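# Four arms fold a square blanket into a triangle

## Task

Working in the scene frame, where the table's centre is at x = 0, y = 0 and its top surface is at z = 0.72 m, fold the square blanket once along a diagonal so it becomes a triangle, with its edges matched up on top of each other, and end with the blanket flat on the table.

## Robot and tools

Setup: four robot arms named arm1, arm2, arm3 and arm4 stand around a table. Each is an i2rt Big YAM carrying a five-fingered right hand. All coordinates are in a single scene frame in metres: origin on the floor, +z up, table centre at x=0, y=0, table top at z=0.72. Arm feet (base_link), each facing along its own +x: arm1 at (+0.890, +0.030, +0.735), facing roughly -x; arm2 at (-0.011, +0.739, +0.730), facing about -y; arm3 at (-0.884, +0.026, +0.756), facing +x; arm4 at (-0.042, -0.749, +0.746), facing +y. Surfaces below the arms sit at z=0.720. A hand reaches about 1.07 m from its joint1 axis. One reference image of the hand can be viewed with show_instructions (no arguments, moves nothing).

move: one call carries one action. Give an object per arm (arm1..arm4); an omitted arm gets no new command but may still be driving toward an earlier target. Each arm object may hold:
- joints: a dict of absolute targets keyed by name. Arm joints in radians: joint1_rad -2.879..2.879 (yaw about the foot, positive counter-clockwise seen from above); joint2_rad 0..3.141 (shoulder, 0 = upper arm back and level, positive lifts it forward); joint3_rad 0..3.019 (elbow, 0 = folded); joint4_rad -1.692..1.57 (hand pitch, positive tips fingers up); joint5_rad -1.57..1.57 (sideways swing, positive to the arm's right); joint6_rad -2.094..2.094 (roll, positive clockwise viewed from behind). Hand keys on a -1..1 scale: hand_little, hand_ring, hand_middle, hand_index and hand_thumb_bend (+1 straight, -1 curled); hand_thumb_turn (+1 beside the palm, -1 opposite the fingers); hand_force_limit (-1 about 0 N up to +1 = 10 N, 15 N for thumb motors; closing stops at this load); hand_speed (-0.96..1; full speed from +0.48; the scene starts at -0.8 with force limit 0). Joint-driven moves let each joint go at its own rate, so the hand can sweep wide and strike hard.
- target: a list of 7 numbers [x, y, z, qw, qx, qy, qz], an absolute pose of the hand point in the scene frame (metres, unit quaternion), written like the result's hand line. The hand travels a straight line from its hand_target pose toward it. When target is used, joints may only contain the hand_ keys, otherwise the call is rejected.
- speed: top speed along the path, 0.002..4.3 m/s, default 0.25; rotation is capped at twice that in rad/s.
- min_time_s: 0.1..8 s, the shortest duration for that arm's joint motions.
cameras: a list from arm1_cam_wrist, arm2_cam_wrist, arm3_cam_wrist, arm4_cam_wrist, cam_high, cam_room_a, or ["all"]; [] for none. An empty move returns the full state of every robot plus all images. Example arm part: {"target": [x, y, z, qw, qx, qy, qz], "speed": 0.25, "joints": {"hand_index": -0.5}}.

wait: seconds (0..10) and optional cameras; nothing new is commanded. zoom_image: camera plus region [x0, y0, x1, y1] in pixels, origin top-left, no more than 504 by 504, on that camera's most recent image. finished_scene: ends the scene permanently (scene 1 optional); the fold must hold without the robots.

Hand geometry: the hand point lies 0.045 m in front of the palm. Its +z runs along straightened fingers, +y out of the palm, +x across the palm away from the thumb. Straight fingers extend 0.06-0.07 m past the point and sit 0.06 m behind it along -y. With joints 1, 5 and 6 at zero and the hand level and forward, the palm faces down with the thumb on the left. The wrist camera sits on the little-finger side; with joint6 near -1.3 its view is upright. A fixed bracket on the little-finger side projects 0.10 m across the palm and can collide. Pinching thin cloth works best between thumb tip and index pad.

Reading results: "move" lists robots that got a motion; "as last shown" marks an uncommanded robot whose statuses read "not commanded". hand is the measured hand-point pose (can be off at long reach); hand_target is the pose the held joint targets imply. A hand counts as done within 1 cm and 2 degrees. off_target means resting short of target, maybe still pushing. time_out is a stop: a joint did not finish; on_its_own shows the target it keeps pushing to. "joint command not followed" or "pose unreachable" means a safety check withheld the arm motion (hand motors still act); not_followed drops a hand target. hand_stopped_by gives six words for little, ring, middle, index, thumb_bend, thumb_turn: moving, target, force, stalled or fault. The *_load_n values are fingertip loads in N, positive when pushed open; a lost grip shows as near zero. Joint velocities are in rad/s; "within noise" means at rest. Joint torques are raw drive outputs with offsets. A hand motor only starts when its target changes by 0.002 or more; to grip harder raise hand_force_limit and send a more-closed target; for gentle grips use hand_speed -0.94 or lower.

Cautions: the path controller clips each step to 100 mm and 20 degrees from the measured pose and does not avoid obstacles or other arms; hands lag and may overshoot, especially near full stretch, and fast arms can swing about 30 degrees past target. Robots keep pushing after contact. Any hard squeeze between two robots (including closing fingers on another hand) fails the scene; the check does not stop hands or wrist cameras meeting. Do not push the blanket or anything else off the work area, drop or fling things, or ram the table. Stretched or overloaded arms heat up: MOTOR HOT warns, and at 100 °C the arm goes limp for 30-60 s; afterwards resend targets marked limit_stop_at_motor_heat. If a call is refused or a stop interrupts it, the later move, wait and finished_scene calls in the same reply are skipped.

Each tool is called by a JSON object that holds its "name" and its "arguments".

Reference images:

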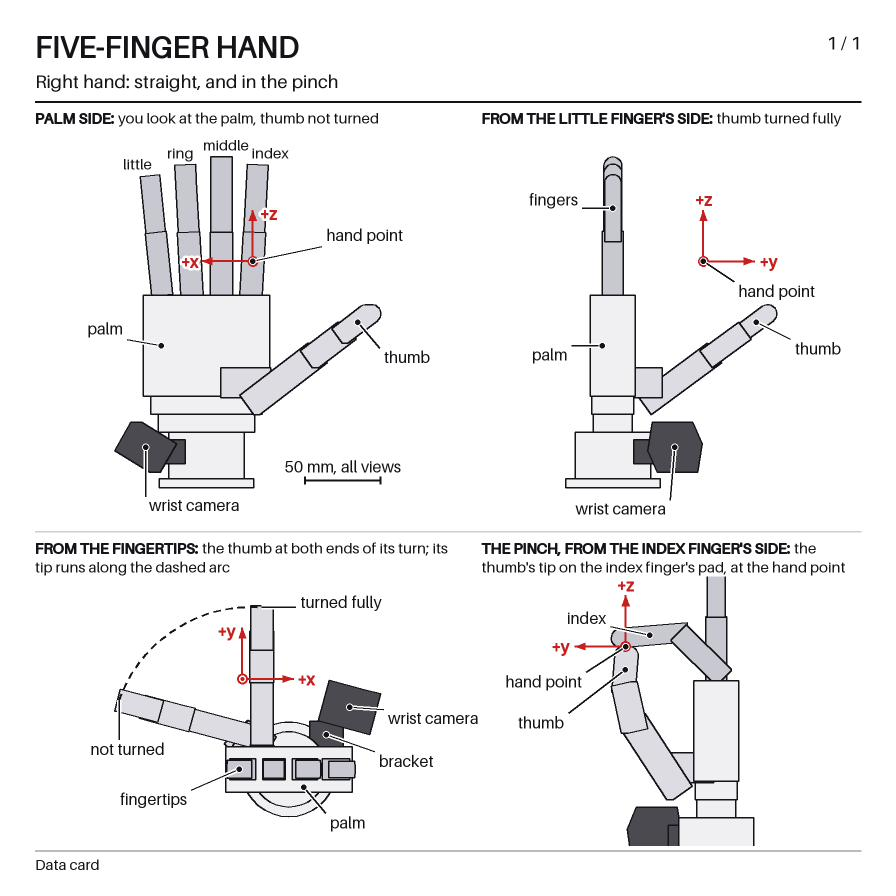

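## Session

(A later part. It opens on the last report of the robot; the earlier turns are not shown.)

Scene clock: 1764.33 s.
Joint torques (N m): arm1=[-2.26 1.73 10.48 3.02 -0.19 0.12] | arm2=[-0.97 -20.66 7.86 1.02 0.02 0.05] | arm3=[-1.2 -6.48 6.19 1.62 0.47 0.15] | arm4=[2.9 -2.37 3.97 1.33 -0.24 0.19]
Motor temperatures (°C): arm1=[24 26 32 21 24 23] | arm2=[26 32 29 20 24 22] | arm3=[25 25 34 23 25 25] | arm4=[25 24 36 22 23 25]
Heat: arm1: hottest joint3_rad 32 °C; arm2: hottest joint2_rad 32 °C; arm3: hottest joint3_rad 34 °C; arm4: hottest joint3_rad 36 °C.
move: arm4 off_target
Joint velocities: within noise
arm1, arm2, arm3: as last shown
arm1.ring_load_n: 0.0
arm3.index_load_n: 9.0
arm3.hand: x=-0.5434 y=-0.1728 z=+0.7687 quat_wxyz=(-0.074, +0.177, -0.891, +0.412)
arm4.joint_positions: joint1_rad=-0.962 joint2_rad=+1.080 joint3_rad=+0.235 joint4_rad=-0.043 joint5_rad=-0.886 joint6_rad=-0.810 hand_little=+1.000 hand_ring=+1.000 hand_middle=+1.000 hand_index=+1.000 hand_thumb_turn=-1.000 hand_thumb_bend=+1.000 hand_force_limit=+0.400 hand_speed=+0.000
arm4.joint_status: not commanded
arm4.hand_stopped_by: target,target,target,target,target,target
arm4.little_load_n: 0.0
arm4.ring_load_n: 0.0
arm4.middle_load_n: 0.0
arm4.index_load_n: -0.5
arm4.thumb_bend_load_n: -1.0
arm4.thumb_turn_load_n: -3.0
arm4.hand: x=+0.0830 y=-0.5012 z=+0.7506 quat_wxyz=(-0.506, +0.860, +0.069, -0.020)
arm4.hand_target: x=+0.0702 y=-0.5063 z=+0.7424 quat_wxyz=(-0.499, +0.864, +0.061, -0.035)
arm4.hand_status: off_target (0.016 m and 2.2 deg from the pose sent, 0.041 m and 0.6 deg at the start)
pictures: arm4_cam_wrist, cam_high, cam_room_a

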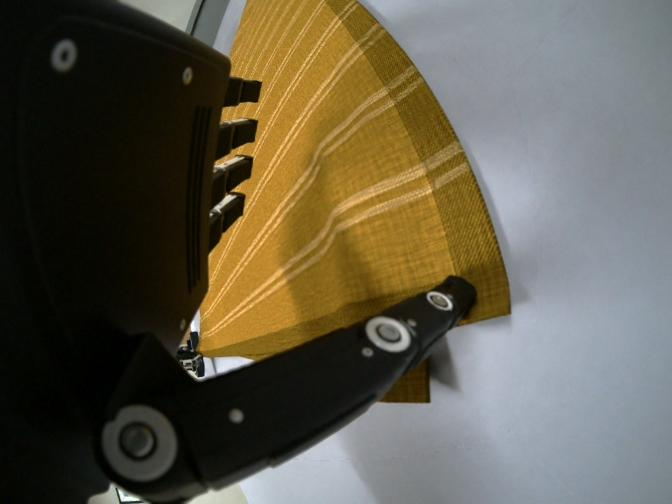

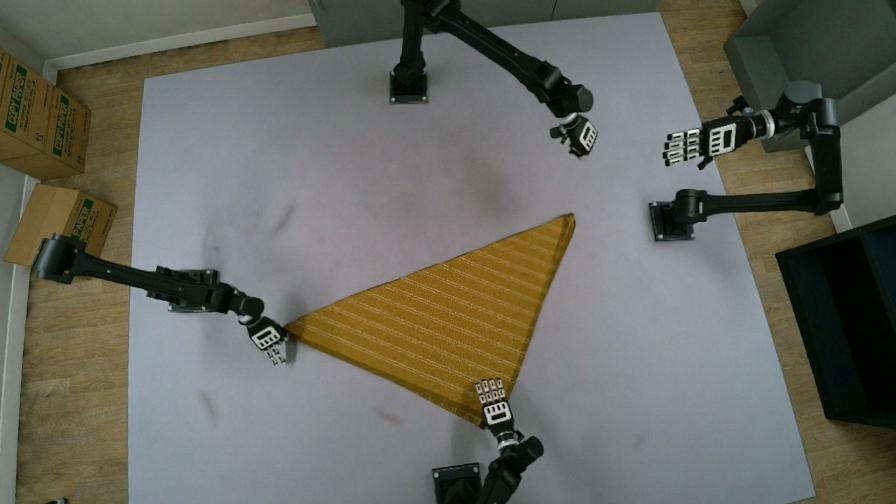

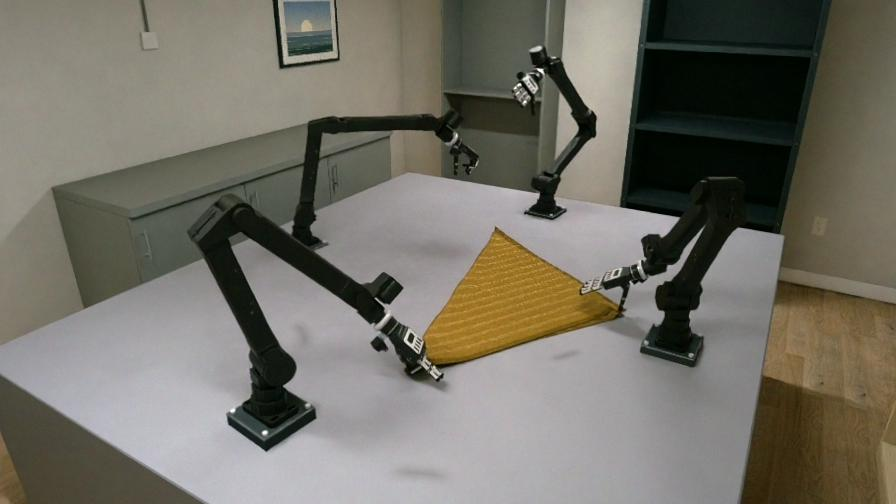

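{"name": "move", "arguments": {"arm4": {"target": [0.120, -0.500, 0.742, 0.49879, -0.8639, -0.06038, 0.03486], "speed": 0.05}}}

{"name": "move", "arguments": {"arm4": {"target": [0.120, -0.505, 0.80, 0.49879, -0.8639, -0.06038, 0.03486], "speed": 0.1}, "cameras": ["arm4_cam_wrist", "cam_high", "cam_room_a"]}}

{"name": "zoom_image", "arguments": {"camera": "cam_room_a", "region": [520, 230, 680, 360]}}

Scene clock: 1777.63 s.
Joint torques (N m): arm1=[-2.02 1.85 10.45 3.03 -0.21 0.12] | arm2=[-1.08 -20.84 8.01 1.11 0 0.04] | arm3=[-1.03 -6.59 6.39 1.69 0.49 0.16] | arm4=[0.15 -0.97 6.67 0.94 0.52 -0.79]
Motor temperatures (°C): arm1=[24 26 32 21 24 23] | arm2=[26 32 29 20 24 22] | arm3=[25 25 34 23 25 25] | arm4=[25 24 34 22 23 25]
Heat: arm1: hottest joint3_rad 32 °C; arm2: hottest joint2_rad 32 °C; arm3: hottest joint3_rad 34 °C; arm4: hottest joint3_rad 34 °C.
move: arm4 off_target
Joint velocities: within noise
arm1.joint_positions: joint1_rad=-0.225 joint2_rad=+0.645 joint3_rad=+1.432 joint4_rad=-1.154 joint5_rad=-0.283 joint6_rad=-1.069 hand_little=+1.000 hand_ring=+1.000 hand_middle=+1.000 hand_index=+1.000 hand_thumb_turn=+1.000 hand_thumb_bend=+1.000 hand_force_limit=+0.000 hand_speed=-0.800
arm1.joint_status: not commanded
arm1.hand_stopped_by: target,target,target,target,target,target
arm1.little_load_n: -0.5
arm1.ring_load_n: 0.0
arm1.middle_load_n: 0.0
arm1.index_load_n: 0.0
arm1.thumb_bend_load_n: 0.0
arm1.thumb_turn_load_n: 0.0
arm1.hand: x=+0.6381 y=+0.0969 z=+1.2699 quat_wxyz=(-0.551, +0.255, +0.778, -0.164)
arm1.hand_target: x=+0.6396 y=+0.0964 z=+1.2821 quat_wxyz=(-0.562, +0.251, +0.771, -0.163)
arm1.hand_status: not commanded
arm2.joint_positions: joint1_rad=+0.859 joint2_rad=+1.763 joint3_rad=+1.778 joint4_rad=-0.695 joint5_rad=-0.090 joint6_rad=-0.102 hand_little=-0.900 hand_ring=-0.900 hand_middle=-0.150 hand_index=-0.150 hand_thumb_turn=-1.000 hand_thumb_bend=+1.000 hand_force_limit=+0.300 hand_speed=-0.700
arm2.joint_status: not commanded
arm2.hand_stopped_by: target,target,target,target,target,target
arm2.little_load_n: 0.0
arm2.ring_load_n: 0.0
arm2.middle_load_n: 0.0
arm2.index_load_n: 0.0
arm2.thumb_bend_load_n: 0.0
arm2.thumb_turn_load_n: 0.0
arm2.hand: x=+0.4988 y=+0.2442 z=+1.0097 quat_wxyz=(-0.179, +0.387, -0.814, +0.395)
arm2.hand_target: x=+0.5000 y=+0.2501 z=+1.0001 quat_wxyz=(-0.179, +0.384, -0.821, +0.383)
arm2.hand_status: not commanded
arm3: as last shown
arm3.little_load_n: -0.5
arm4.joint_positions: joint1_rad=-1.031 joint2_rad=+1.219 joint3_rad=+0.323 joint4_rad=-0.095 joint5_rad=-0.961 joint6_rad=-0.849 hand_little=+1.000 hand_ring=+1.000 hand_middle=+1.000 hand_index=+1.000 hand_thumb_turn=-1.000 hand_thumb_bend=+0.999 hand_force_limit=+0.400 hand_speed=+0.000
arm4.joint_status: not commanded
arm4.hand_stopped_by: target,target,target,target,target,target
arm4.little_load_n: 0.0
arm4.ring_load_n: 0.0
arm4.middle_load_n: 0.0
arm4.index_load_n: 0.0
arm4.thumb_bend_load_n: -2.0
arm4.thumb_turn_load_n: 5.5
arm4.hand: x=+0.1052 y=-0.4972 z=+0.7508 quat_wxyz=(-0.509, +0.858, +0.046, -0.055)
arm4.hand_target: x=+0.1193 y=-0.5007 z=+0.7430 quat_wxyz=(-0.499, +0.864, +0.060, -0.035)
arm4.hand_status: off_target (0.017 m and 3.2 deg from the pose sent, 0.038 m and 2.2 deg at the start)
pictures: none

Scene clock: 1779.00 s.
Joint torques (N m): arm1=[-2.37 1.79 10.5 3.08 -0.22 0.1] | arm2=[-1.03 -20.84 7.86 1.06 0 0.07] | arm3=[-1.26 -6.24 6.32 1.61 0.48 0.16] | arm4=[1.03 -3.9 9.78 0.85 -0.77 -0.1]
Motor temperatures (°C): arm1=[24 26 32 21 24 23] | arm2=[26 32 29 20 24 22] | arm3=[25 25 34 23 25 25] | arm4=[25 24 34 22 23 25]
Heat: arm1: hottest joint3_rad 32 °C; arm2: hottest joint2_rad 32 °C; arm3: hottest joint3_rad 34 °C; arm4: hottest joint3_rad 34 °C.
move: arm4 off_target
Joint velocities: within noise
arm1, arm2, arm3: as last shown
arm1.little_load_n: 0.0
arm3.little_load_n: 0.0
arm3.thumb_turn_load_n: 1.0
arm3.hand_target: x=-0.5421 y=-0.1710 z=+0.7700 quat_wxyz=(-0.081, +0.173, -0.890, +0.415)
arm4.joint_positions: joint1_rad=-1.051 joint2_rad=+1.054 joint3_rad=+0.375 joint4_rad=-0.390 joint5_rad=-0.939 joint6_rad=-0.933 hand_little=+1.000 hand_ring=+1.000 hand_middle=+1.000 hand_index=+1.000 hand_thumb_turn=-1.000 hand_thumb_bend=+1.000 hand_force_limit=+0.400 hand_speed=+0.000
arm4.joint_status: not commanded
arm4.hand_stopped_by: target,target,target,target,target,target
arm4.little_load_n: -0.5
arm4.ring_load_n: 0.0
arm4.middle_load_n: 0.0
arm4.index_load_n: 0.0
arm4.thumb_bend_load_n: 0.0
arm4.thumb_turn_load_n: 0.0
arm4.hand: x=+0.1017 y=-0.5120 z=+0.7839 quat_wxyz=(-0.490, +0.868, +0.052, -0.053)
arm4.hand_target: x=+0.1195 y=-0.5051 z=+0.8000 quat_wxyz=(-0.499, +0.864, +0.061, -0.034)
arm4.hand_status: off_target (0.025 m and 2.6 deg from the pose sent, 0.052 m and 3.2 deg at the start)

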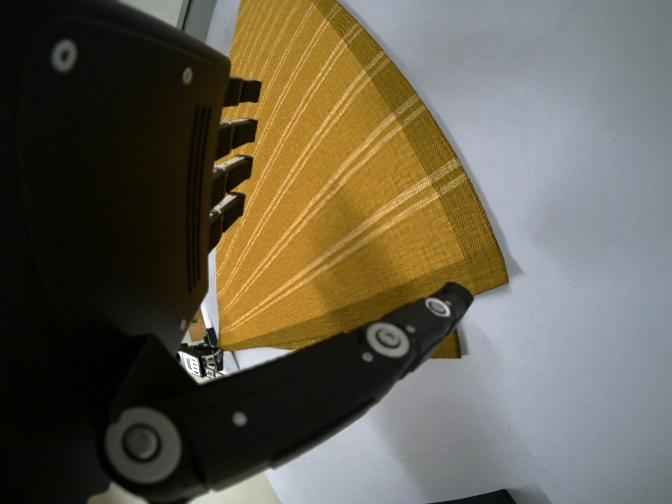

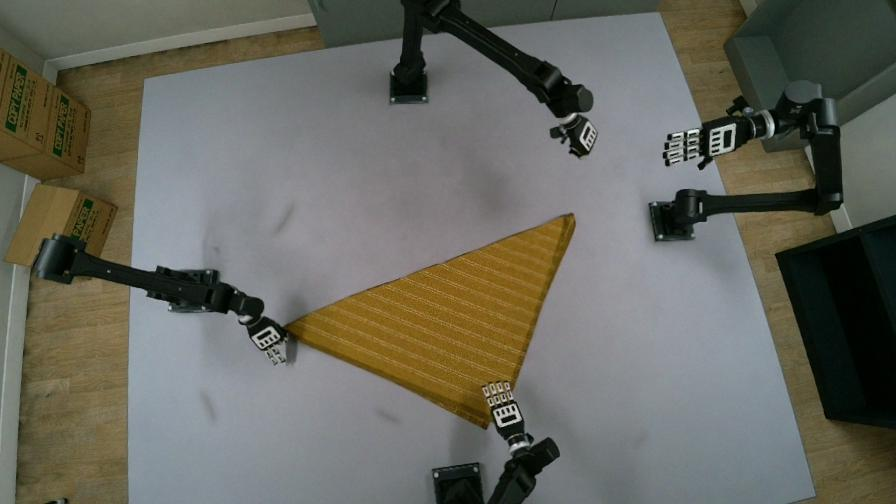

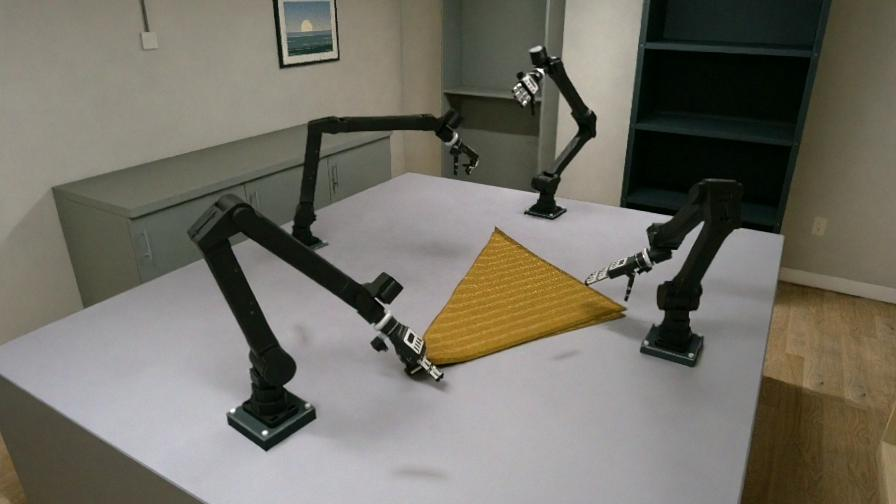

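Scaled by 3.150.

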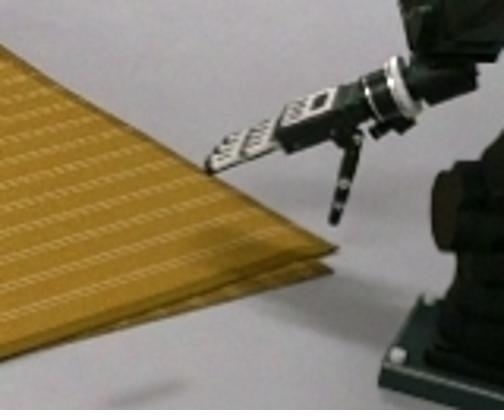

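{"name": "move", "arguments": {"arm4": {"target": [0.108, -0.522, 0.785, 0.49879, -0.8639, -0.06038, 0.03486], "speed": 0.1}}}

{"name": "move", "arguments": {"arm4": {"target": [0.106, -0.521, 0.756, 0.49879, -0.8639, -0.06038, 0.03486], "speed": 0.05}, "cameras": ["arm4_cam_wrist", "cam_room_a"]}}

{"name": "zoom_image", "arguments": {"camera": "cam_room_a", "region": [520, 230, 680, 360]}}

{"name": "zoom_image", "arguments": {"camera": "arm4_cam_wrist", "region": [360, 180, 600, 420]}}

Scene clock: 1794.47 s.
Joint torques (N m): arm1=[-2.02 1.67 10.47 3.07 -0.18 0.13] | arm2=[-0.91 -20.54 7.88 1.06 0.01 0.05] | arm3=[-0.85 -6.48 6.41 1.59 0.47 0.12] | arm4=[0.67 -3.66 6.06 0.68 -0.76 -0.09]
Motor temperatures (°C): arm1=[24 26 32 21 24 23] | arm2=[26 32 29 20 24 22] | arm3=[25 25 34 23 25 25] | arm4=[25 24 34 22 23 25]
Heat: arm1: hottest joint3_rad 32 °C; arm2: hottest joint2_rad 32 °C; arm3: hottest joint3_rad 34 °C; arm4: hottest joint3_rad 34 °C.
move: arm4 done
Joint velocities: within noise
arm1, arm2: as last shown
arm1.thumb_bend_load_n: 0.5
arm1.thumb_turn_load_n: -0.5
arm3.joint_positions: joint1_rad=-0.245 joint2_rad=+1.292 joint3_rad=+0.497 joint4_rad=-0.111 joint5_rad=+0.599 joint6_rad=+0.587 hand_little=+1.000 hand_ring=+1.000 hand_middle=-0.271 hand_index=-0.215 hand_thumb_turn=-0.750 hand_thumb_bend=+0.101 hand_force_limit=+0.400 hand_speed=-0.850
arm3.joint_status: not commanded
arm3.hand_stopped_by: target,target,force,force,target,target
arm3.little_load_n: 0.0
arm3.ring_load_n: 0.0
arm3.middle_load_n: 5.5
arm3.index_load_n: 9.0
arm3.thumb_bend_load_n: 2.5
arm3.thumb_turn_load_n: 1.5
arm3.hand: x=-0.5434 y=-0.1728 z=+0.7687 quat_wxyz=(-0.074, +0.177, -0.891, +0.412)
arm3.hand_target: x=-0.5421 y=-0.1710 z=+0.7700 quat_wxyz=(-0.081, +0.173, -0.890, +0.415)
arm3.hand_status: not commanded
arm4.joint_positions: joint1_rad=-1.094 joint2_rad=+1.040 joint3_rad=+0.369 joint4_rad=-0.408 joint5_rad=-0.961 joint6_rad=-0.997 hand_little=+1.000 hand_ring=+1.000 hand_middle=+1.000 hand_index=+1.000 hand_thumb_turn=-1.000 hand_thumb_bend=+1.000 hand_force_limit=+0.400 hand_speed=+0.000
arm4.joint_status: not commanded
arm4.hand_stopped_by: target,target,target,target,target,target
arm4.little_load_n: 0.0
arm4.ring_load_n: 0.0
arm4.middle_load_n: 0.0
arm4.index_load_n: 0.0
arm4.thumb_bend_load_n: 0.0
arm4.thumb_turn_load_n: 0.0
arm4.hand: x=+0.1084 y=-0.5193 z=+0.7846 quat_wxyz=(-0.498, +0.864, +0.062, -0.036)
arm4.hand_target: x=+0.1079 y=-0.5219 z=+0.7849 quat_wxyz=(-0.499, +0.864, +0.060, -0.035)
arm4.hand_status: done (0.003 m and 0.3 deg from the pose sent, 0.012 m and 2.6 deg at the start)
pictures: none

Scene clock: 1795.70 s.
Joint torques (N m): arm1=[-2.14 1.49 10.45 3.06 -0.2 0.13] | arm2=[-0.79 -20.6 7.95 1.14 -0.02 0.05] | arm3=[-0.97 -6.53 6.48 1.63 0.51 0.15] | arm4=[1.38 -2.9 5.44 1.74 -0.6 -0.01]
Motor temperatures (°C): arm1=[24 26 32 21 24 23] | arm2=[26 32 29 20 24 22] | arm3=[25 25 34 23 25 25] | arm4=[25 24 34 22 23 25]
Heat: arm1: hottest joint3_rad 32 °C; arm2: hottest joint2_rad 32 °C; arm3: hottest joint3_rad 34 °C; arm4: hottest joint3_rad 34 °C.
move: arm4 done
Joint velocities: within noise
arm1, arm2, arm3: as last shown
arm1.thumb_bend_load_n: 0.0
arm1.thumb_turn_load_n: 0.0
arm3.thumb_turn_load_n: 1.0
arm4.joint_positions: joint1_rad=-1.094 joint2_rad=+1.122 joint3_rad=+0.322 joint4_rad=-0.283 joint5_rad=-0.961 joint6_rad=-0.997 hand_little=+1.000 hand_ring=+1.000 hand_middle=+1.000 hand_index=+1.000 hand_thumb_turn=-1.000 hand_thumb_bend=+1.000 hand_force_limit=+0.400 hand_speed=+0.000
arm4.joint_status: not commanded
arm4.hand_stopped_by: target,target,target,target,target,target
arm4.little_load_n: 0.0
arm4.ring_load_n: 0.0
arm4.middle_load_n: 0.0
arm4.index_load_n: 0.0
arm4.thumb_bend_load_n: 0.0
arm4.thumb_turn_load_n: 0.0
arm4.hand: x=+0.1046 y=-0.5211 z=+0.7575 quat_wxyz=(-0.497, +0.865, +0.061, -0.038)
arm4.hand_target: x=+0.1059 y=-0.5210 z=+0.7560 quat_wxyz=(-0.499, +0.864, +0.060, -0.035)
arm4.hand_status: done (0.002 m and 0.4 deg from the pose sent, 0.029 m and 0.2 deg at the start)

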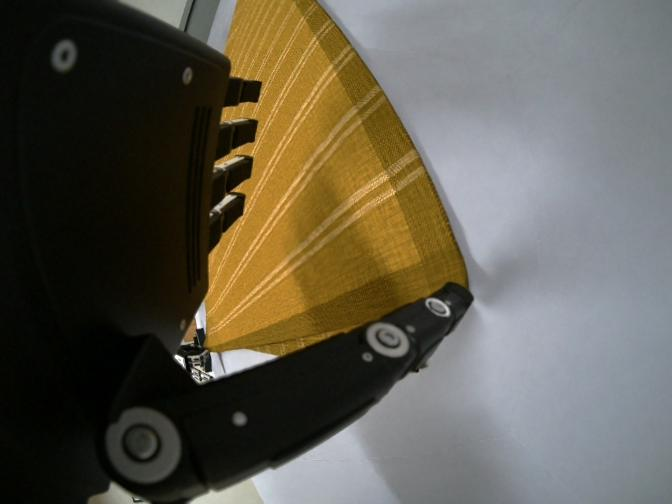

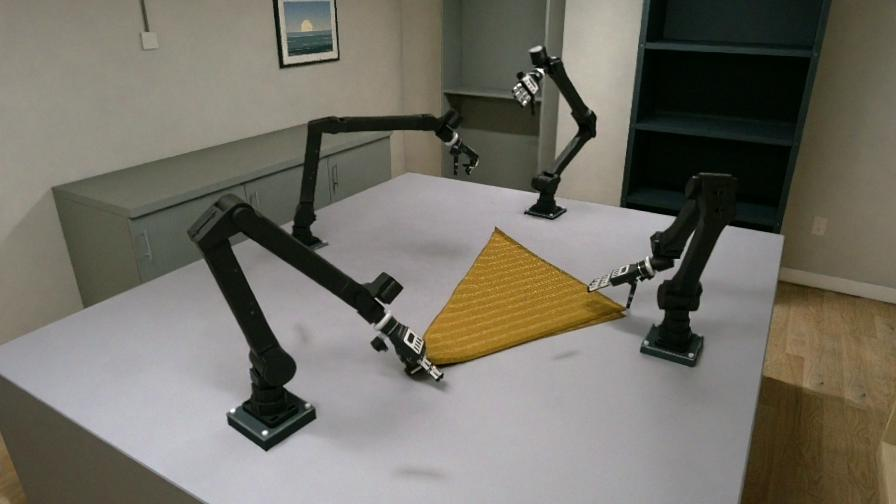

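Scaled by 3.150.

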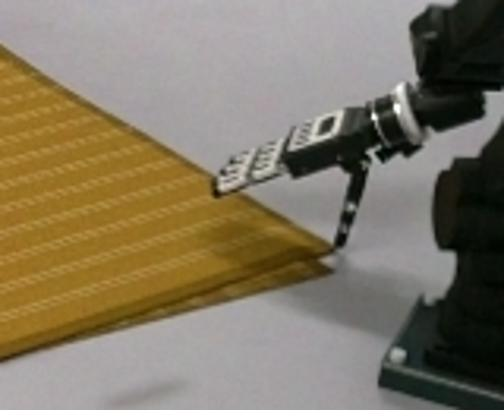

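Scaled by 2.100 from the camera's image (finer frame: 960x720).

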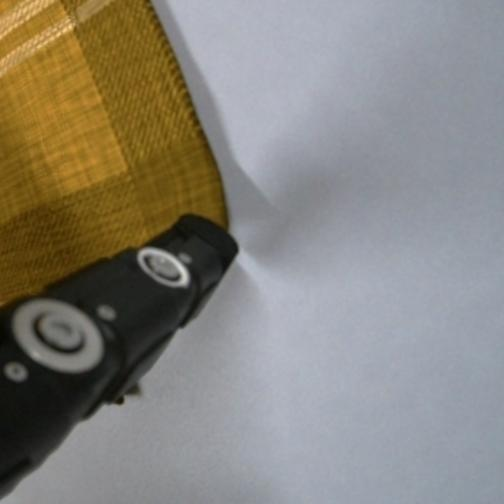

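{"name": "move", "arguments": {"arm4": {"target": [0.104, -0.521, 0.80, 0.49879, -0.8639, -0.06038, 0.03486], "speed": 0.1}}}

{"name": "move", "arguments": {"arm4": {"target": [0.050, -0.517, 0.785, 0.49879, -0.8639, -0.06038, 0.03486], "speed": 0.1}, "cameras": ["arm4_cam_wrist", "cam_high"]}}

{"name": "zoom_image", "arguments": {"camera": "arm4_cam_wrist", "region": [360, 180, 600, 420]}}

Scene clock: 1818.00 s.
Joint torques (N m): arm1=[-2.43 1.96 10.48 3.1 -0.18 0.11] | arm2=[-0.97 -20.84 7.83 1.11 0 0.04] | arm3=[-0.56 -6.36 6.3 1.59 0.47 0.15] | arm4=[1.61 -2.78 9.96 0.65 -0.56 -0.01]
Motor temperatures (°C): arm1=[24 26 32 21 24 23] | arm2=[26 32 29 20 24 22] | arm3=[25 25 34 23 25 25] | arm4=[25 24 33 22 23 25]
Heat: arm1: hottest joint3_rad 32 °C; arm2: hottest joint2_rad 32 °C; arm3: hottest joint3_rad 34 °C; arm4: hottest joint3_rad 33 °C.
move: arm4 off_target
Joint velocities: within noise
arm1, arm2, arm3: as last shown
arm3.thumb_turn_load_n: 1.5
arm4.joint_positions: joint1_rad=-1.094 joint2_rad=+0.978 joint3_rad=+0.334 joint4_rad=-0.467 joint5_rad=-0.961 joint6_rad=-0.988 hand_little=+1.000 hand_ring=+1.000 hand_middle=+1.000 hand_index=+1.000 hand_thumb_turn=-1.000 hand_thumb_bend=+1.000 hand_force_limit=+0.400 hand_speed=+0.000
arm4.joint_status: not commanded
arm4.hand_stopped_by: target,target,target,target,target,target
arm4.little_load_n: 0.0
arm4.ring_load_n: 0.0
arm4.middle_load_n: 0.0
arm4.index_load_n: 0.0
arm4.thumb_bend_load_n: 0.0
arm4.thumb_turn_load_n: 0.0
arm4.hand: x=+0.0875 y=-0.5293 z=+0.7829 quat_wxyz=(-0.492, +0.867, +0.050, -0.051)
arm4.hand_target: x=+0.1035 y=-0.5211 z=+0.8000 quat_wxyz=(-0.499, +0.864, +0.060, -0.035)
arm4.hand_status: off_target (0.025 m and 2.4 deg from the pose sent, 0.042 m and 0.4 deg at the start)
pictures: none

Scene clock: 1819.47 s.
Joint torques (N m): arm1=[-2.14 1.67 10.48 3.02 -0.2 0.12] | arm2=[-0.91 -20.66 7.97 1.06 0.01 0.07] | arm3=[-0.44 -6.48 6.27 1.65 0.49 0.18] | arm4=[2.37 -1.03 6.76 1.92 -0.41 0.05]
Motor temperatures (°C): arm1=[24 26 32 21 24 23] | arm2=[26 32 29 20 24 22] | arm3=[25 25 34 23 25 25] | arm4=[25 24 33 22 23 25]
Heat: arm1: hottest joint3_rad 32 °C; arm2: hottest joint2_rad 32 °C; arm3: hottest joint3_rad 34 °C; arm4: hottest joint3_rad 33 °C.
move: arm4 done
Joint velocities: within noise
arm1, arm2, arm3: as last shown
arm4.joint_positions: joint1_rad=-0.944 joint2_rad=+0.787 joint3_rad=+0.237 joint4_rad=-0.368 joint5_rad=-0.874 joint6_rad=-0.779 hand_little=+1.000 hand_ring=+1.000 hand_middle=+1.000 hand_index=+1.000 hand_thumb_turn=-1.000 hand_thumb_bend=+1.000 hand_force_limit=+0.400 hand_speed=+0.000
arm4.joint_status: not commanded
arm4.hand_stopped_by: target,target,target,target,target,target
arm4.little_load_n: 0.0
arm4.ring_load_n: 0.0
arm4.middle_load_n: 0.0
arm4.index_load_n: 0.0
arm4.thumb_bend_load_n: 0.0
arm4.thumb_turn_load_n: 0.0
arm4.hand: x=+0.0501 y=-0.5196 z=+0.7841 quat_wxyz=(-0.495, +0.866, +0.056, -0.039)
arm4.hand_target: x=+0.0499 y=-0.5171 z=+0.7851 quat_wxyz=(-0.499, +0.864, +0.060, -0.035)
arm4.hand_status: done (0.003 m and 0.9 deg from the pose sent, 0.039 m and 2.4 deg at the start)

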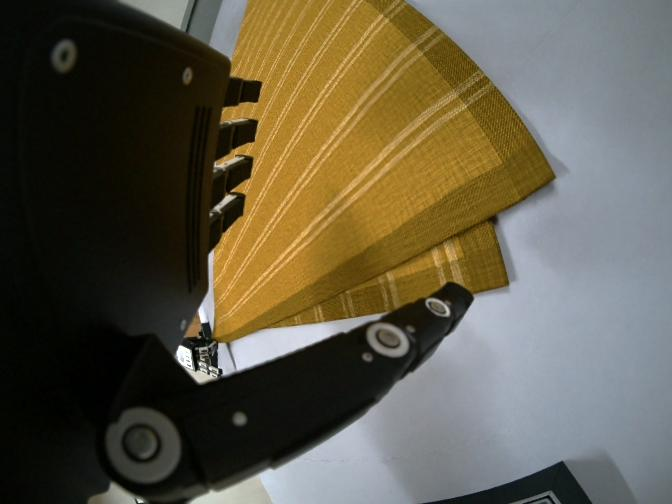

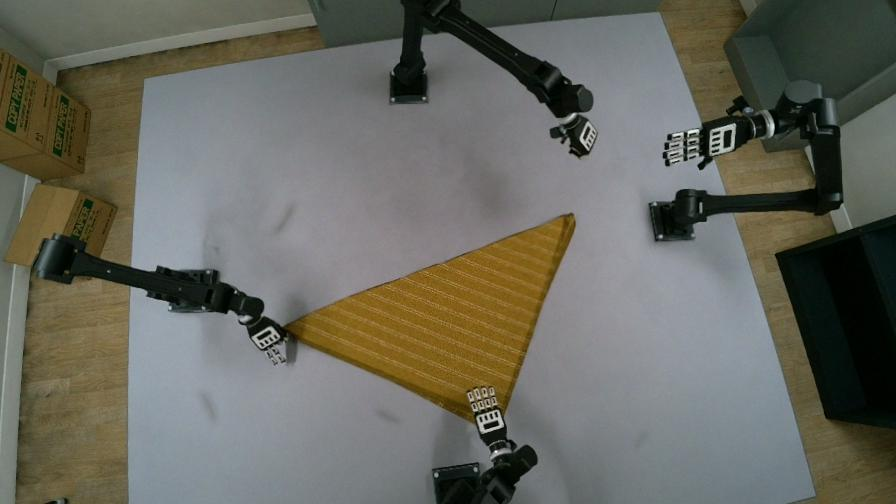

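Scaled by 2.100 from the camera's image (finer frame: 960x720).

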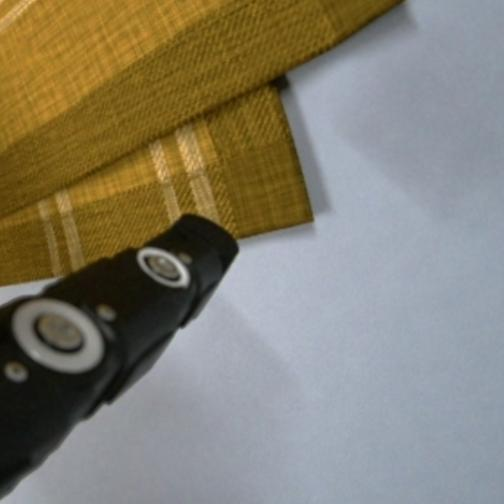

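{"name": "move", "arguments": {"arm4": {"target": [0.050, -0.515, 0.756, 0.49879, -0.8639, -0.06038, 0.03486], "speed": 0.06}, "cameras": ["arm4_cam_wrist", "cam_room_a"]}}

{"name": "zoom_image", "arguments": {"camera": "arm4_cam_wrist", "region": [360, 180, 600, 420]}}

{"name": "zoom_image", "arguments": {"camera": "cam_room_a", "region": [560, 270, 660, 340]}}

Scene clock: 1832.03 s.
Joint torques (N m): arm1=[-2.2 1.96 10.43 3 -0.18 0.13] | arm2=[-0.91 -20.66 7.98 1.09 -0.01 0.03] | arm3=[-1.03 -6.24 6.37 1.63 0.49 0.14] | arm4=[1.73 -0.67 5.9 1.87 -0.37 0.08]
Motor temperatures (°C): arm1=[24 26 32 21 24 23] | arm2=[26 32 29 20 24 22] | arm3=[25 25 34 23 25 25] | arm4=[25 24 33 22 23 25]
Heat: arm1: hottest joint3_rad 32 °C; arm2: hottest joint2_rad 32 °C; arm3: hottest joint3_rad 34 °C; arm4: hottest joint3_rad 33 °C.
move: arm4 done
Joint velocities: within noise
arm1, arm2, arm3: as last shown
arm4.joint_positions: joint1_rad=-0.935 joint2_rad=+0.899 joint3_rad=+0.185 joint4_rad=-0.183 joint5_rad=-0.868 joint6_rad=-0.769 hand_little=+1.000 hand_ring=+1.000 hand_middle=+1.000 hand_index=+1.000 hand_thumb_turn=-1.000 hand_thumb_bend=+1.000 hand_force_limit=+0.400 hand_speed=+0.000
arm4.joint_status: not commanded
arm4.hand_stopped_by: target,target,target,target,target,target
arm4.little_load_n: 0.0
arm4.ring_load_n: -0.5
arm4.middle_load_n: 0.0
arm4.index_load_n: 0.0
arm4.thumb_bend_load_n: 0.0
arm4.thumb_turn_load_n: 0.0
arm4.hand: x=+0.0517 y=-0.5166 z=+0.7575 quat_wxyz=(-0.498, +0.865, +0.059, -0.034)
arm4.hand_target: x=+0.0500 y=-0.5151 z=+0.7562 quat_wxyz=(-0.499, +0.864, +0.060, -0.035)
arm4.hand_status: done (0.003 m and 0.3 deg from the pose sent, 0.028 m and 0.9 deg at the start)

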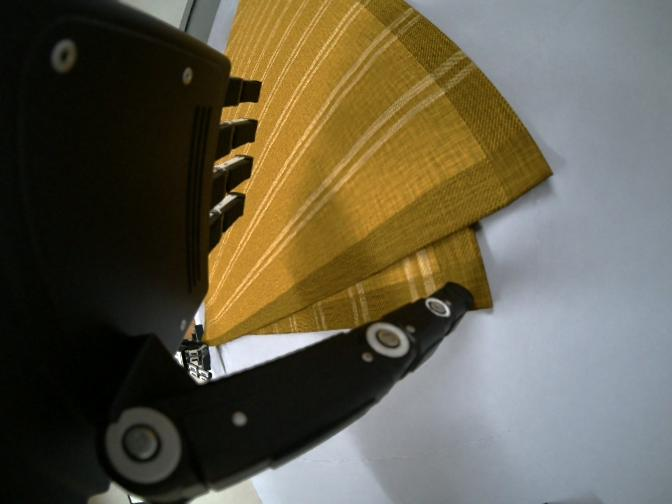

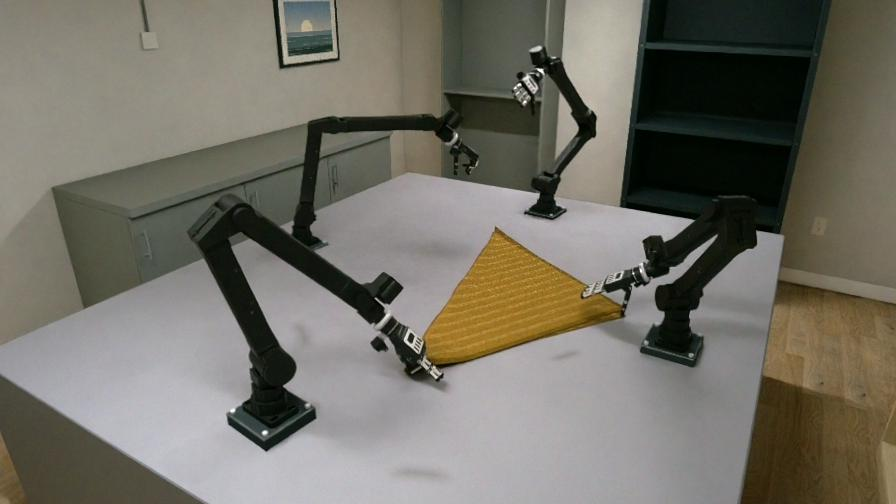

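Scaled by 2.100 from the camera's image (finer frame: 960x720).

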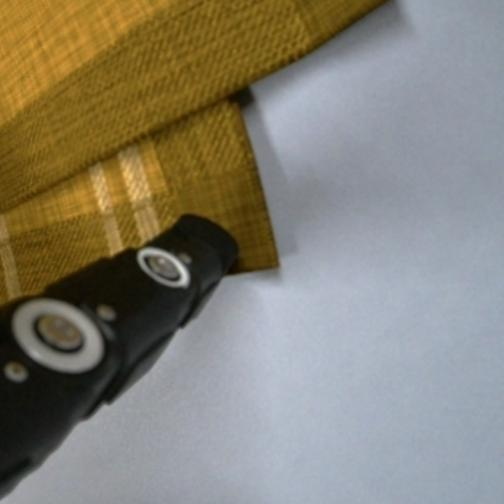

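Scaled by 5.040.

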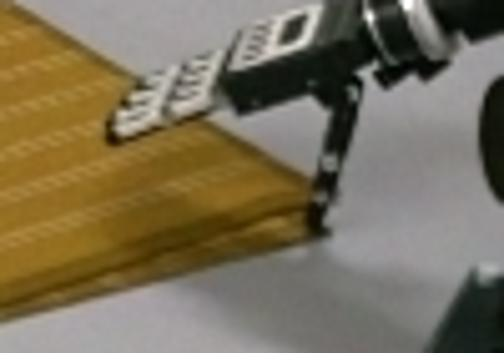

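{"name": "move", "arguments": {"arm4": {"target": [0.050, -0.514, 0.742, 0.49879, -0.8639, -0.06038, 0.03486], "speed": 0.04}}}

{"name": "move", "arguments": {"arm4": {"target": [0.092, -0.524, 0.742, 0.49879, -0.8639, -0.06038, 0.03486], "speed": 0.05}, "cameras": ["arm4_cam_wrist", "cam_room_a", "cam_high"]}}

{"name": "zoom_image", "arguments": {"camera": "arm4_cam_wrist", "region": [360, 180, 600, 420]}}

{"name": "zoom_image", "arguments": {"camera": "cam_room_a", "region": [560, 270, 660, 340]}}

Scene clock: 1838.27 s.
Joint torques (N m): arm1=[-2.14 1.67 10.45 2.99 -0.2 0.11] | arm2=[-0.91 -20.54 7.87 0.99 0 0.04] | arm3=[-0.91 -6.42 6.3 1.72 0.45 0.15] | arm4=[1.44 0.03 4.82 1.99 -0.15 -0.19]
Motor temperatures (°C): arm1=[24 26 32 21 24 23] | arm2=[26 32 29 20 24 22] | arm3=[25 25 34 23 25 25] | arm4=[25 24 33 22 23 25]
Heat: arm1: hottest joint3_rad 32 °C; arm2: hottest joint2_rad 32 °C; arm3: hottest joint3_rad 34 °C; arm4: hottest joint3_rad 33 °C.
move: arm4 off_target
Joint velocities: within noise
arm1, arm2, arm3: as last shown
arm2.thumb_bend_load_n: -0.5
arm3.little_load_n: -0.5
arm4.joint_positions: joint1_rad=-0.933 joint2_rad=+0.959 joint3_rad=+0.174 joint4_rad=-0.087 joint5_rad=-0.872 joint6_rad=-0.744 hand_little=+1.000 hand_ring=+1.000 hand_middle=+1.000 hand_index=+1.000 hand_thumb_turn=-1.000 hand_thumb_bend=+1.000 hand_force_limit=+0.400 hand_speed=+0.000
arm4.joint_status: not commanded
arm4.hand_stopped_by: target,target,target,target,target,target
arm4.little_load_n: 0.0
arm4.ring_load_n: 0.0
arm4.middle_load_n: 0.0
arm4.index_load_n: 0.0
arm4.thumb_bend_load_n: 0.0
arm4.thumb_turn_load_n: 1.5
arm4.hand: x=+0.0552 y=-0.5115 z=+0.7514 quat_wxyz=(-0.505, +0.861, +0.055, -0.033)
arm4.hand_target: x=+0.0498 y=-0.5147 z=+0.7427 quat_wxyz=(-0.499, +0.864, +0.061, -0.035)
arm4.hand_status: off_target (0.011 m and 1.0 deg from the pose sent, 0.016 m and 0.3 deg at the start)
pictures: none

Scene clock: 1839.90 s.
Joint torques (N m): arm1=[-2.26 1.73 10.51 3 -0.2 0.13] | arm2=[-0.85 -20.72 7.91 1.06 0 0.06] | arm3=[-0.5 -6.36 6.37 1.58 0.46 0.14] | arm4=[-0.15 -0.32 6.57 0.85 0.81 -0.87]
Motor temperatures (°C): arm1=[24 26 32 21 24 23] | arm2=[26 32 29 20 24 22] | arm3=[25 25 34 23 25 25] | arm4=[25 24 33 22 23 25]
Heat: arm1: hottest joint3_rad 32 °C; arm2: hottest joint2_rad 32 °C; arm3: hottest joint3_rad 34 °C; arm4: hottest joint3_rad 33 °C.
move: arm4 off_target
Joint velocities: within noise
arm1.joint_positions: joint1_rad=-0.225 joint2_rad=+0.645 joint3_rad=+1.432 joint4_rad=-1.154 joint5_rad=-0.283 joint6_rad=-1.069 hand_little=+1.000 hand_ring=+1.000 hand_middle=+1.000 hand_index=+1.000 hand_thumb_turn=+1.000 hand_thumb_bend=+1.000 hand_force_limit=+0.000 hand_speed=-0.800
arm1.joint_status: not commanded
arm1.hand_stopped_by: target,target,target,target,target,target
arm1.little_load_n: 0.0
arm1.ring_load_n: 0.0
arm1.middle_load_n: 0.0
arm1.index_load_n: 0.0
arm1.thumb_bend_load_n: 0.0
arm1.thumb_turn_load_n: 0.0
arm1.hand: x=+0.6381 y=+0.0969 z=+1.2699 quat_wxyz=(-0.551, +0.255, +0.778, -0.164)
arm1.hand_target: x=+0.6396 y=+0.0964 z=+1.2821 quat_wxyz=(-0.562, +0.251, +0.771, -0.163)
arm1.hand_status: not commanded
arm2.joint_positions: joint1_rad=+0.859 joint2_rad=+1.763 joint3_rad=+1.778 joint4_rad=-0.695 joint5_rad=-0.090 joint6_rad=-0.102 hand_little=-0.900 hand_ring=-0.900 hand_middle=-0.150 hand_index=-0.150 hand_thumb_turn=-1.000 hand_thumb_bend=+1.000 hand_force_limit=+0.300 hand_speed=-0.700
arm2.joint_status: not commanded
arm2.hand_stopped_by: target,target,target,target,target,target
arm2.little_load_n: 0.0
arm2.ring_load_n: 0.0
arm2.middle_load_n: 0.0
arm2.index_load_n: 0.0
arm2.thumb_bend_load_n: -0.5
arm2.thumb_turn_load_n: 0.0
arm2.hand: x=+0.4988 y=+0.2442 z=+1.0097 quat_wxyz=(-0.179, +0.387, -0.814, +0.395)
arm2.hand_target: x=+0.5000 y=+0.2501 z=+1.0001 quat_wxyz=(-0.179, +0.384, -0.821, +0.383)
arm2.hand_status: not commanded
arm3: as last shown
arm3.little_load_n: 0.0
arm3.index_load_n: 9.5
arm3.hand_target: x=-0.5420 y=-0.1710 z=+0.7700 quat_wxyz=(-0.081, +0.173, -0.890, +0.415)
arm4.joint_positions: joint1_rad=-1.062 joint2_rad=+1.094 joint3_rad=+0.247 joint4_rad=-0.188 joint5_rad=-0.987 joint6_rad=-0.893 hand_little=+1.000 hand_ring=+1.000 hand_middle=+1.000 hand_index=+1.000 hand_thumb_turn=-1.000 hand_thumb_bend=+0.999 hand_force_limit=+0.400 hand_speed=+0.000
arm4.joint_status: not commanded
arm4.hand_stopped_by: target,target,target,target,target,target
arm4.little_load_n: 0.0
arm4.ring_load_n: 0.0
arm4.middle_load_n: -0.5
arm4.index_load_n: 0.0
arm4.thumb_bend_load_n: -5.5
arm4.thumb_turn_load_n: 6.5
arm4.hand: x=+0.0758 y=-0.5198 z=+0.7512 quat_wxyz=(-0.511, +0.856, +0.044, -0.061)
arm4.hand_target: x=+0.0912 y=-0.5247 z=+0.7434 quat_wxyz=(-0.499, +0.864, +0.059, -0.034)
arm4.hand_status: off_target (0.019 m and 3.9 deg from the pose sent, 0.040 m and 1.0 deg at the start)
pictures: arm4_cam_wrist, cam_high, cam_room_a

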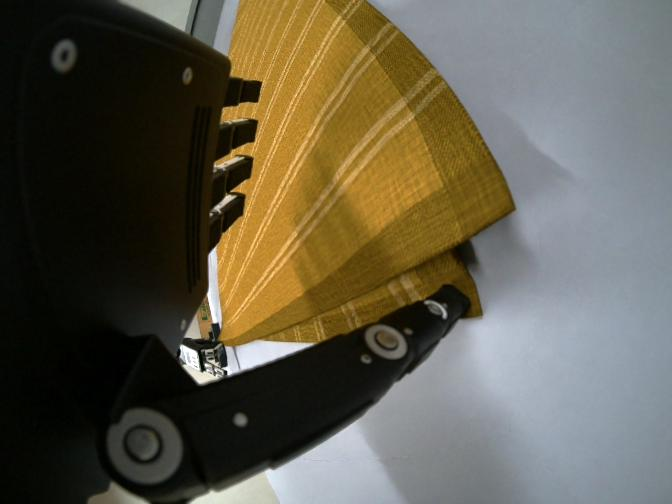

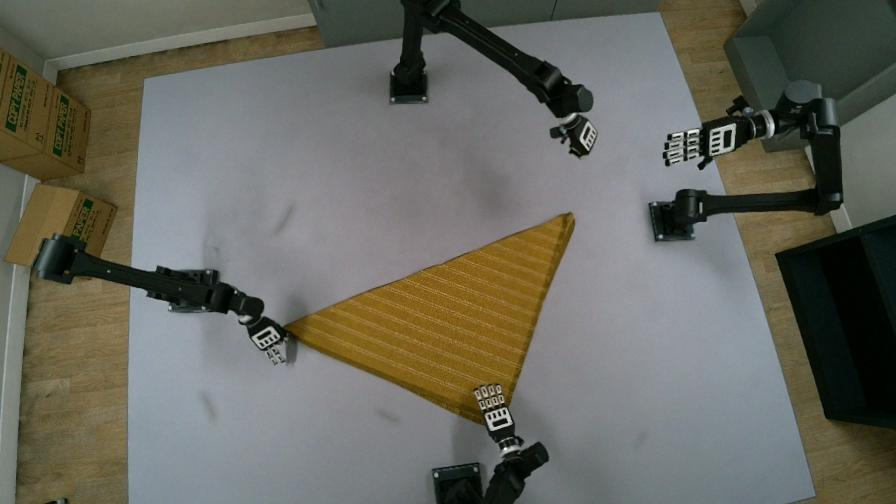

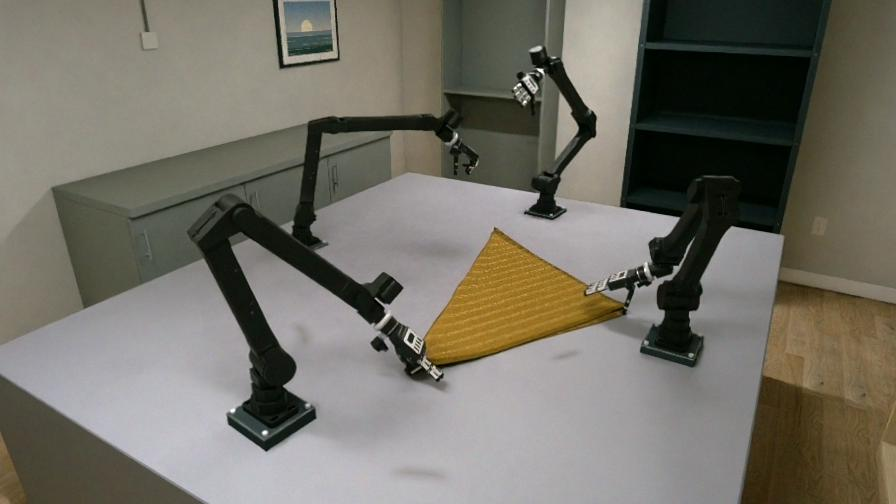

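Scaled by 2.100 from the camera's image (finer frame: 960x720).

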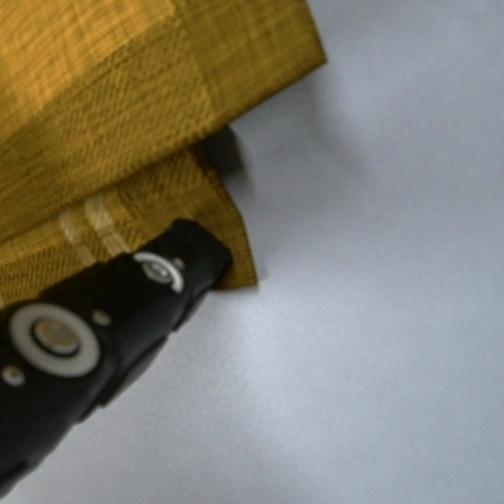

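Scaled by 5.040.

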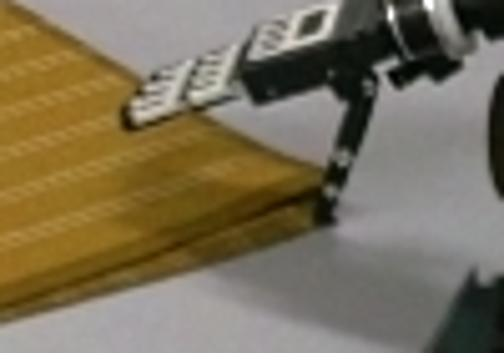

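{"name": "move", "arguments": {"arm4": {"target": [0.118, -0.530, 0.746, 0.49879, -0.8639, -0.06038, 0.03486], "speed": 0.05}, "cameras": ["arm4_cam_wrist", "cam_high"]}}

{"name": "zoom_image", "arguments": {"camera": "arm4_cam_wrist", "region": [360, 180, 600, 420]}}

Scene clock: 1845.07 s.
Joint torques (N m): arm1=[-2.08 1.55 10.43 3.02 -0.19 0.12] | arm2=[-1.03 -20.72 7.92 1.03 0.01 0.05] | arm3=[-1.03 -6.48 6.28 1.62 0.45 0.12] | arm4=[0.03 -1.85 7.09 0.92 0.53 -0.72]
Motor temperatures (°C): arm1=[24 26 32 21 24 23] | arm2=[26 32 29 20 24 22] | arm3=[25 25 34 23 25 25] | arm4=[25 24 33 22 23 25]
Heat: arm1: hottest joint3_rad 32 °C; arm2: hottest joint2_rad 32 °C; arm3: hottest joint3_rad 34 °C; arm4: hottest joint3_rad 33 °C.
move: arm4 off_target
Joint velocities: within noise
arm1, arm2, arm3: as last shown
arm2.thumb_bend_load_n: 0.0
arm3.joint_positions: joint1_rad=-0.245 joint2_rad=+1.292 joint3_rad=+0.497 joint4_rad=-0.111 joint5_rad=+0.600 joint6_rad=+0.587 hand_little=+1.000 hand_ring=+1.000 hand_middle=-0.271 hand_index=-0.215 hand_thumb_turn=-0.750 hand_thumb_bend=+0.101 hand_force_limit=+0.400 hand_speed=-0.850
arm3.hand: x=-0.5434 y=-0.1729 z=+0.7687 quat_wxyz=(-0.074, +0.177, -0.890, +0.412)
arm3.hand_target: x=-0.5420 y=-0.1710 z=+0.7699 quat_wxyz=(-0.081, +0.173, -0.890, +0.415)
arm4.joint_positions: joint1_rad=-1.138 joint2_rad=+1.170 joint3_rad=+0.313 joint4_rad=-0.294 joint5_rad=-1.015 joint6_rad=-1.024 hand_little=+1.000 hand_ring=+1.000 hand_middle=+1.000 hand_index=+1.000 hand_thumb_turn=-1.000 hand_thumb_bend=+0.999 hand_force_limit=+0.400 hand_speed=+0.000
arm4.joint_status: not commanded
arm4.hand_stopped_by: target,target,target,target,target,target
arm4.little_load_n: 0.0
arm4.ring_load_n: 0.0
arm4.middle_load_n: 0.0
arm4.index_load_n: 0.0
arm4.thumb_bend_load_n: -4.5
arm4.thumb_turn_load_n: 5.5
arm4.hand: x=+0.0983 y=-0.5276 z=+0.7509 quat_wxyz=(-0.507, +0.859, +0.043, -0.062)
arm4.hand_target: x=+0.1173 y=-0.5305 z=+0.7472 quat_wxyz=(-0.498, +0.864, +0.060, -0.034)
arm4.hand_status: off_target (0.020 m and 3.8 deg from the pose sent, 0.044 m and 3.9 deg at the start)

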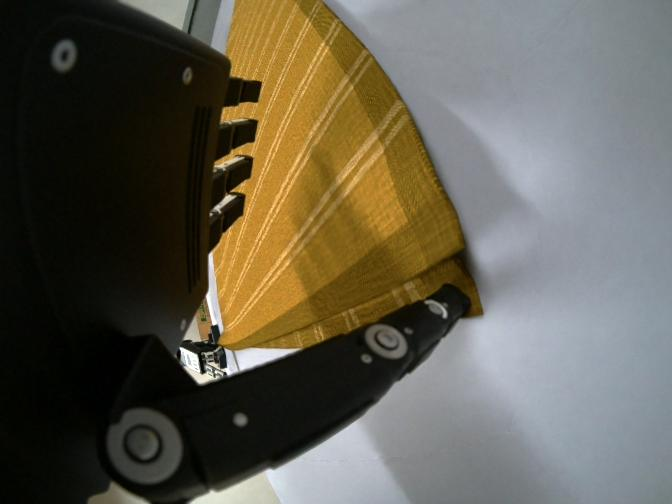

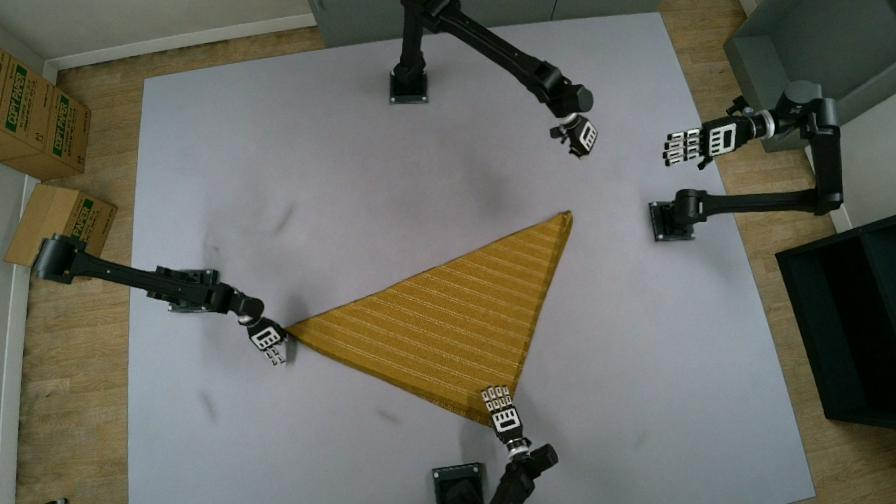

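Scaled by 2.100 from the camera's image (finer frame: 960x720).

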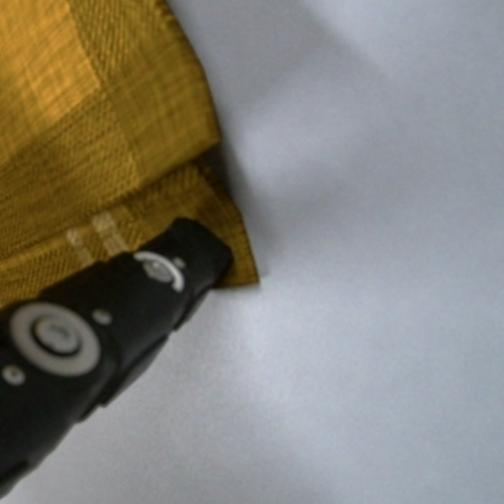

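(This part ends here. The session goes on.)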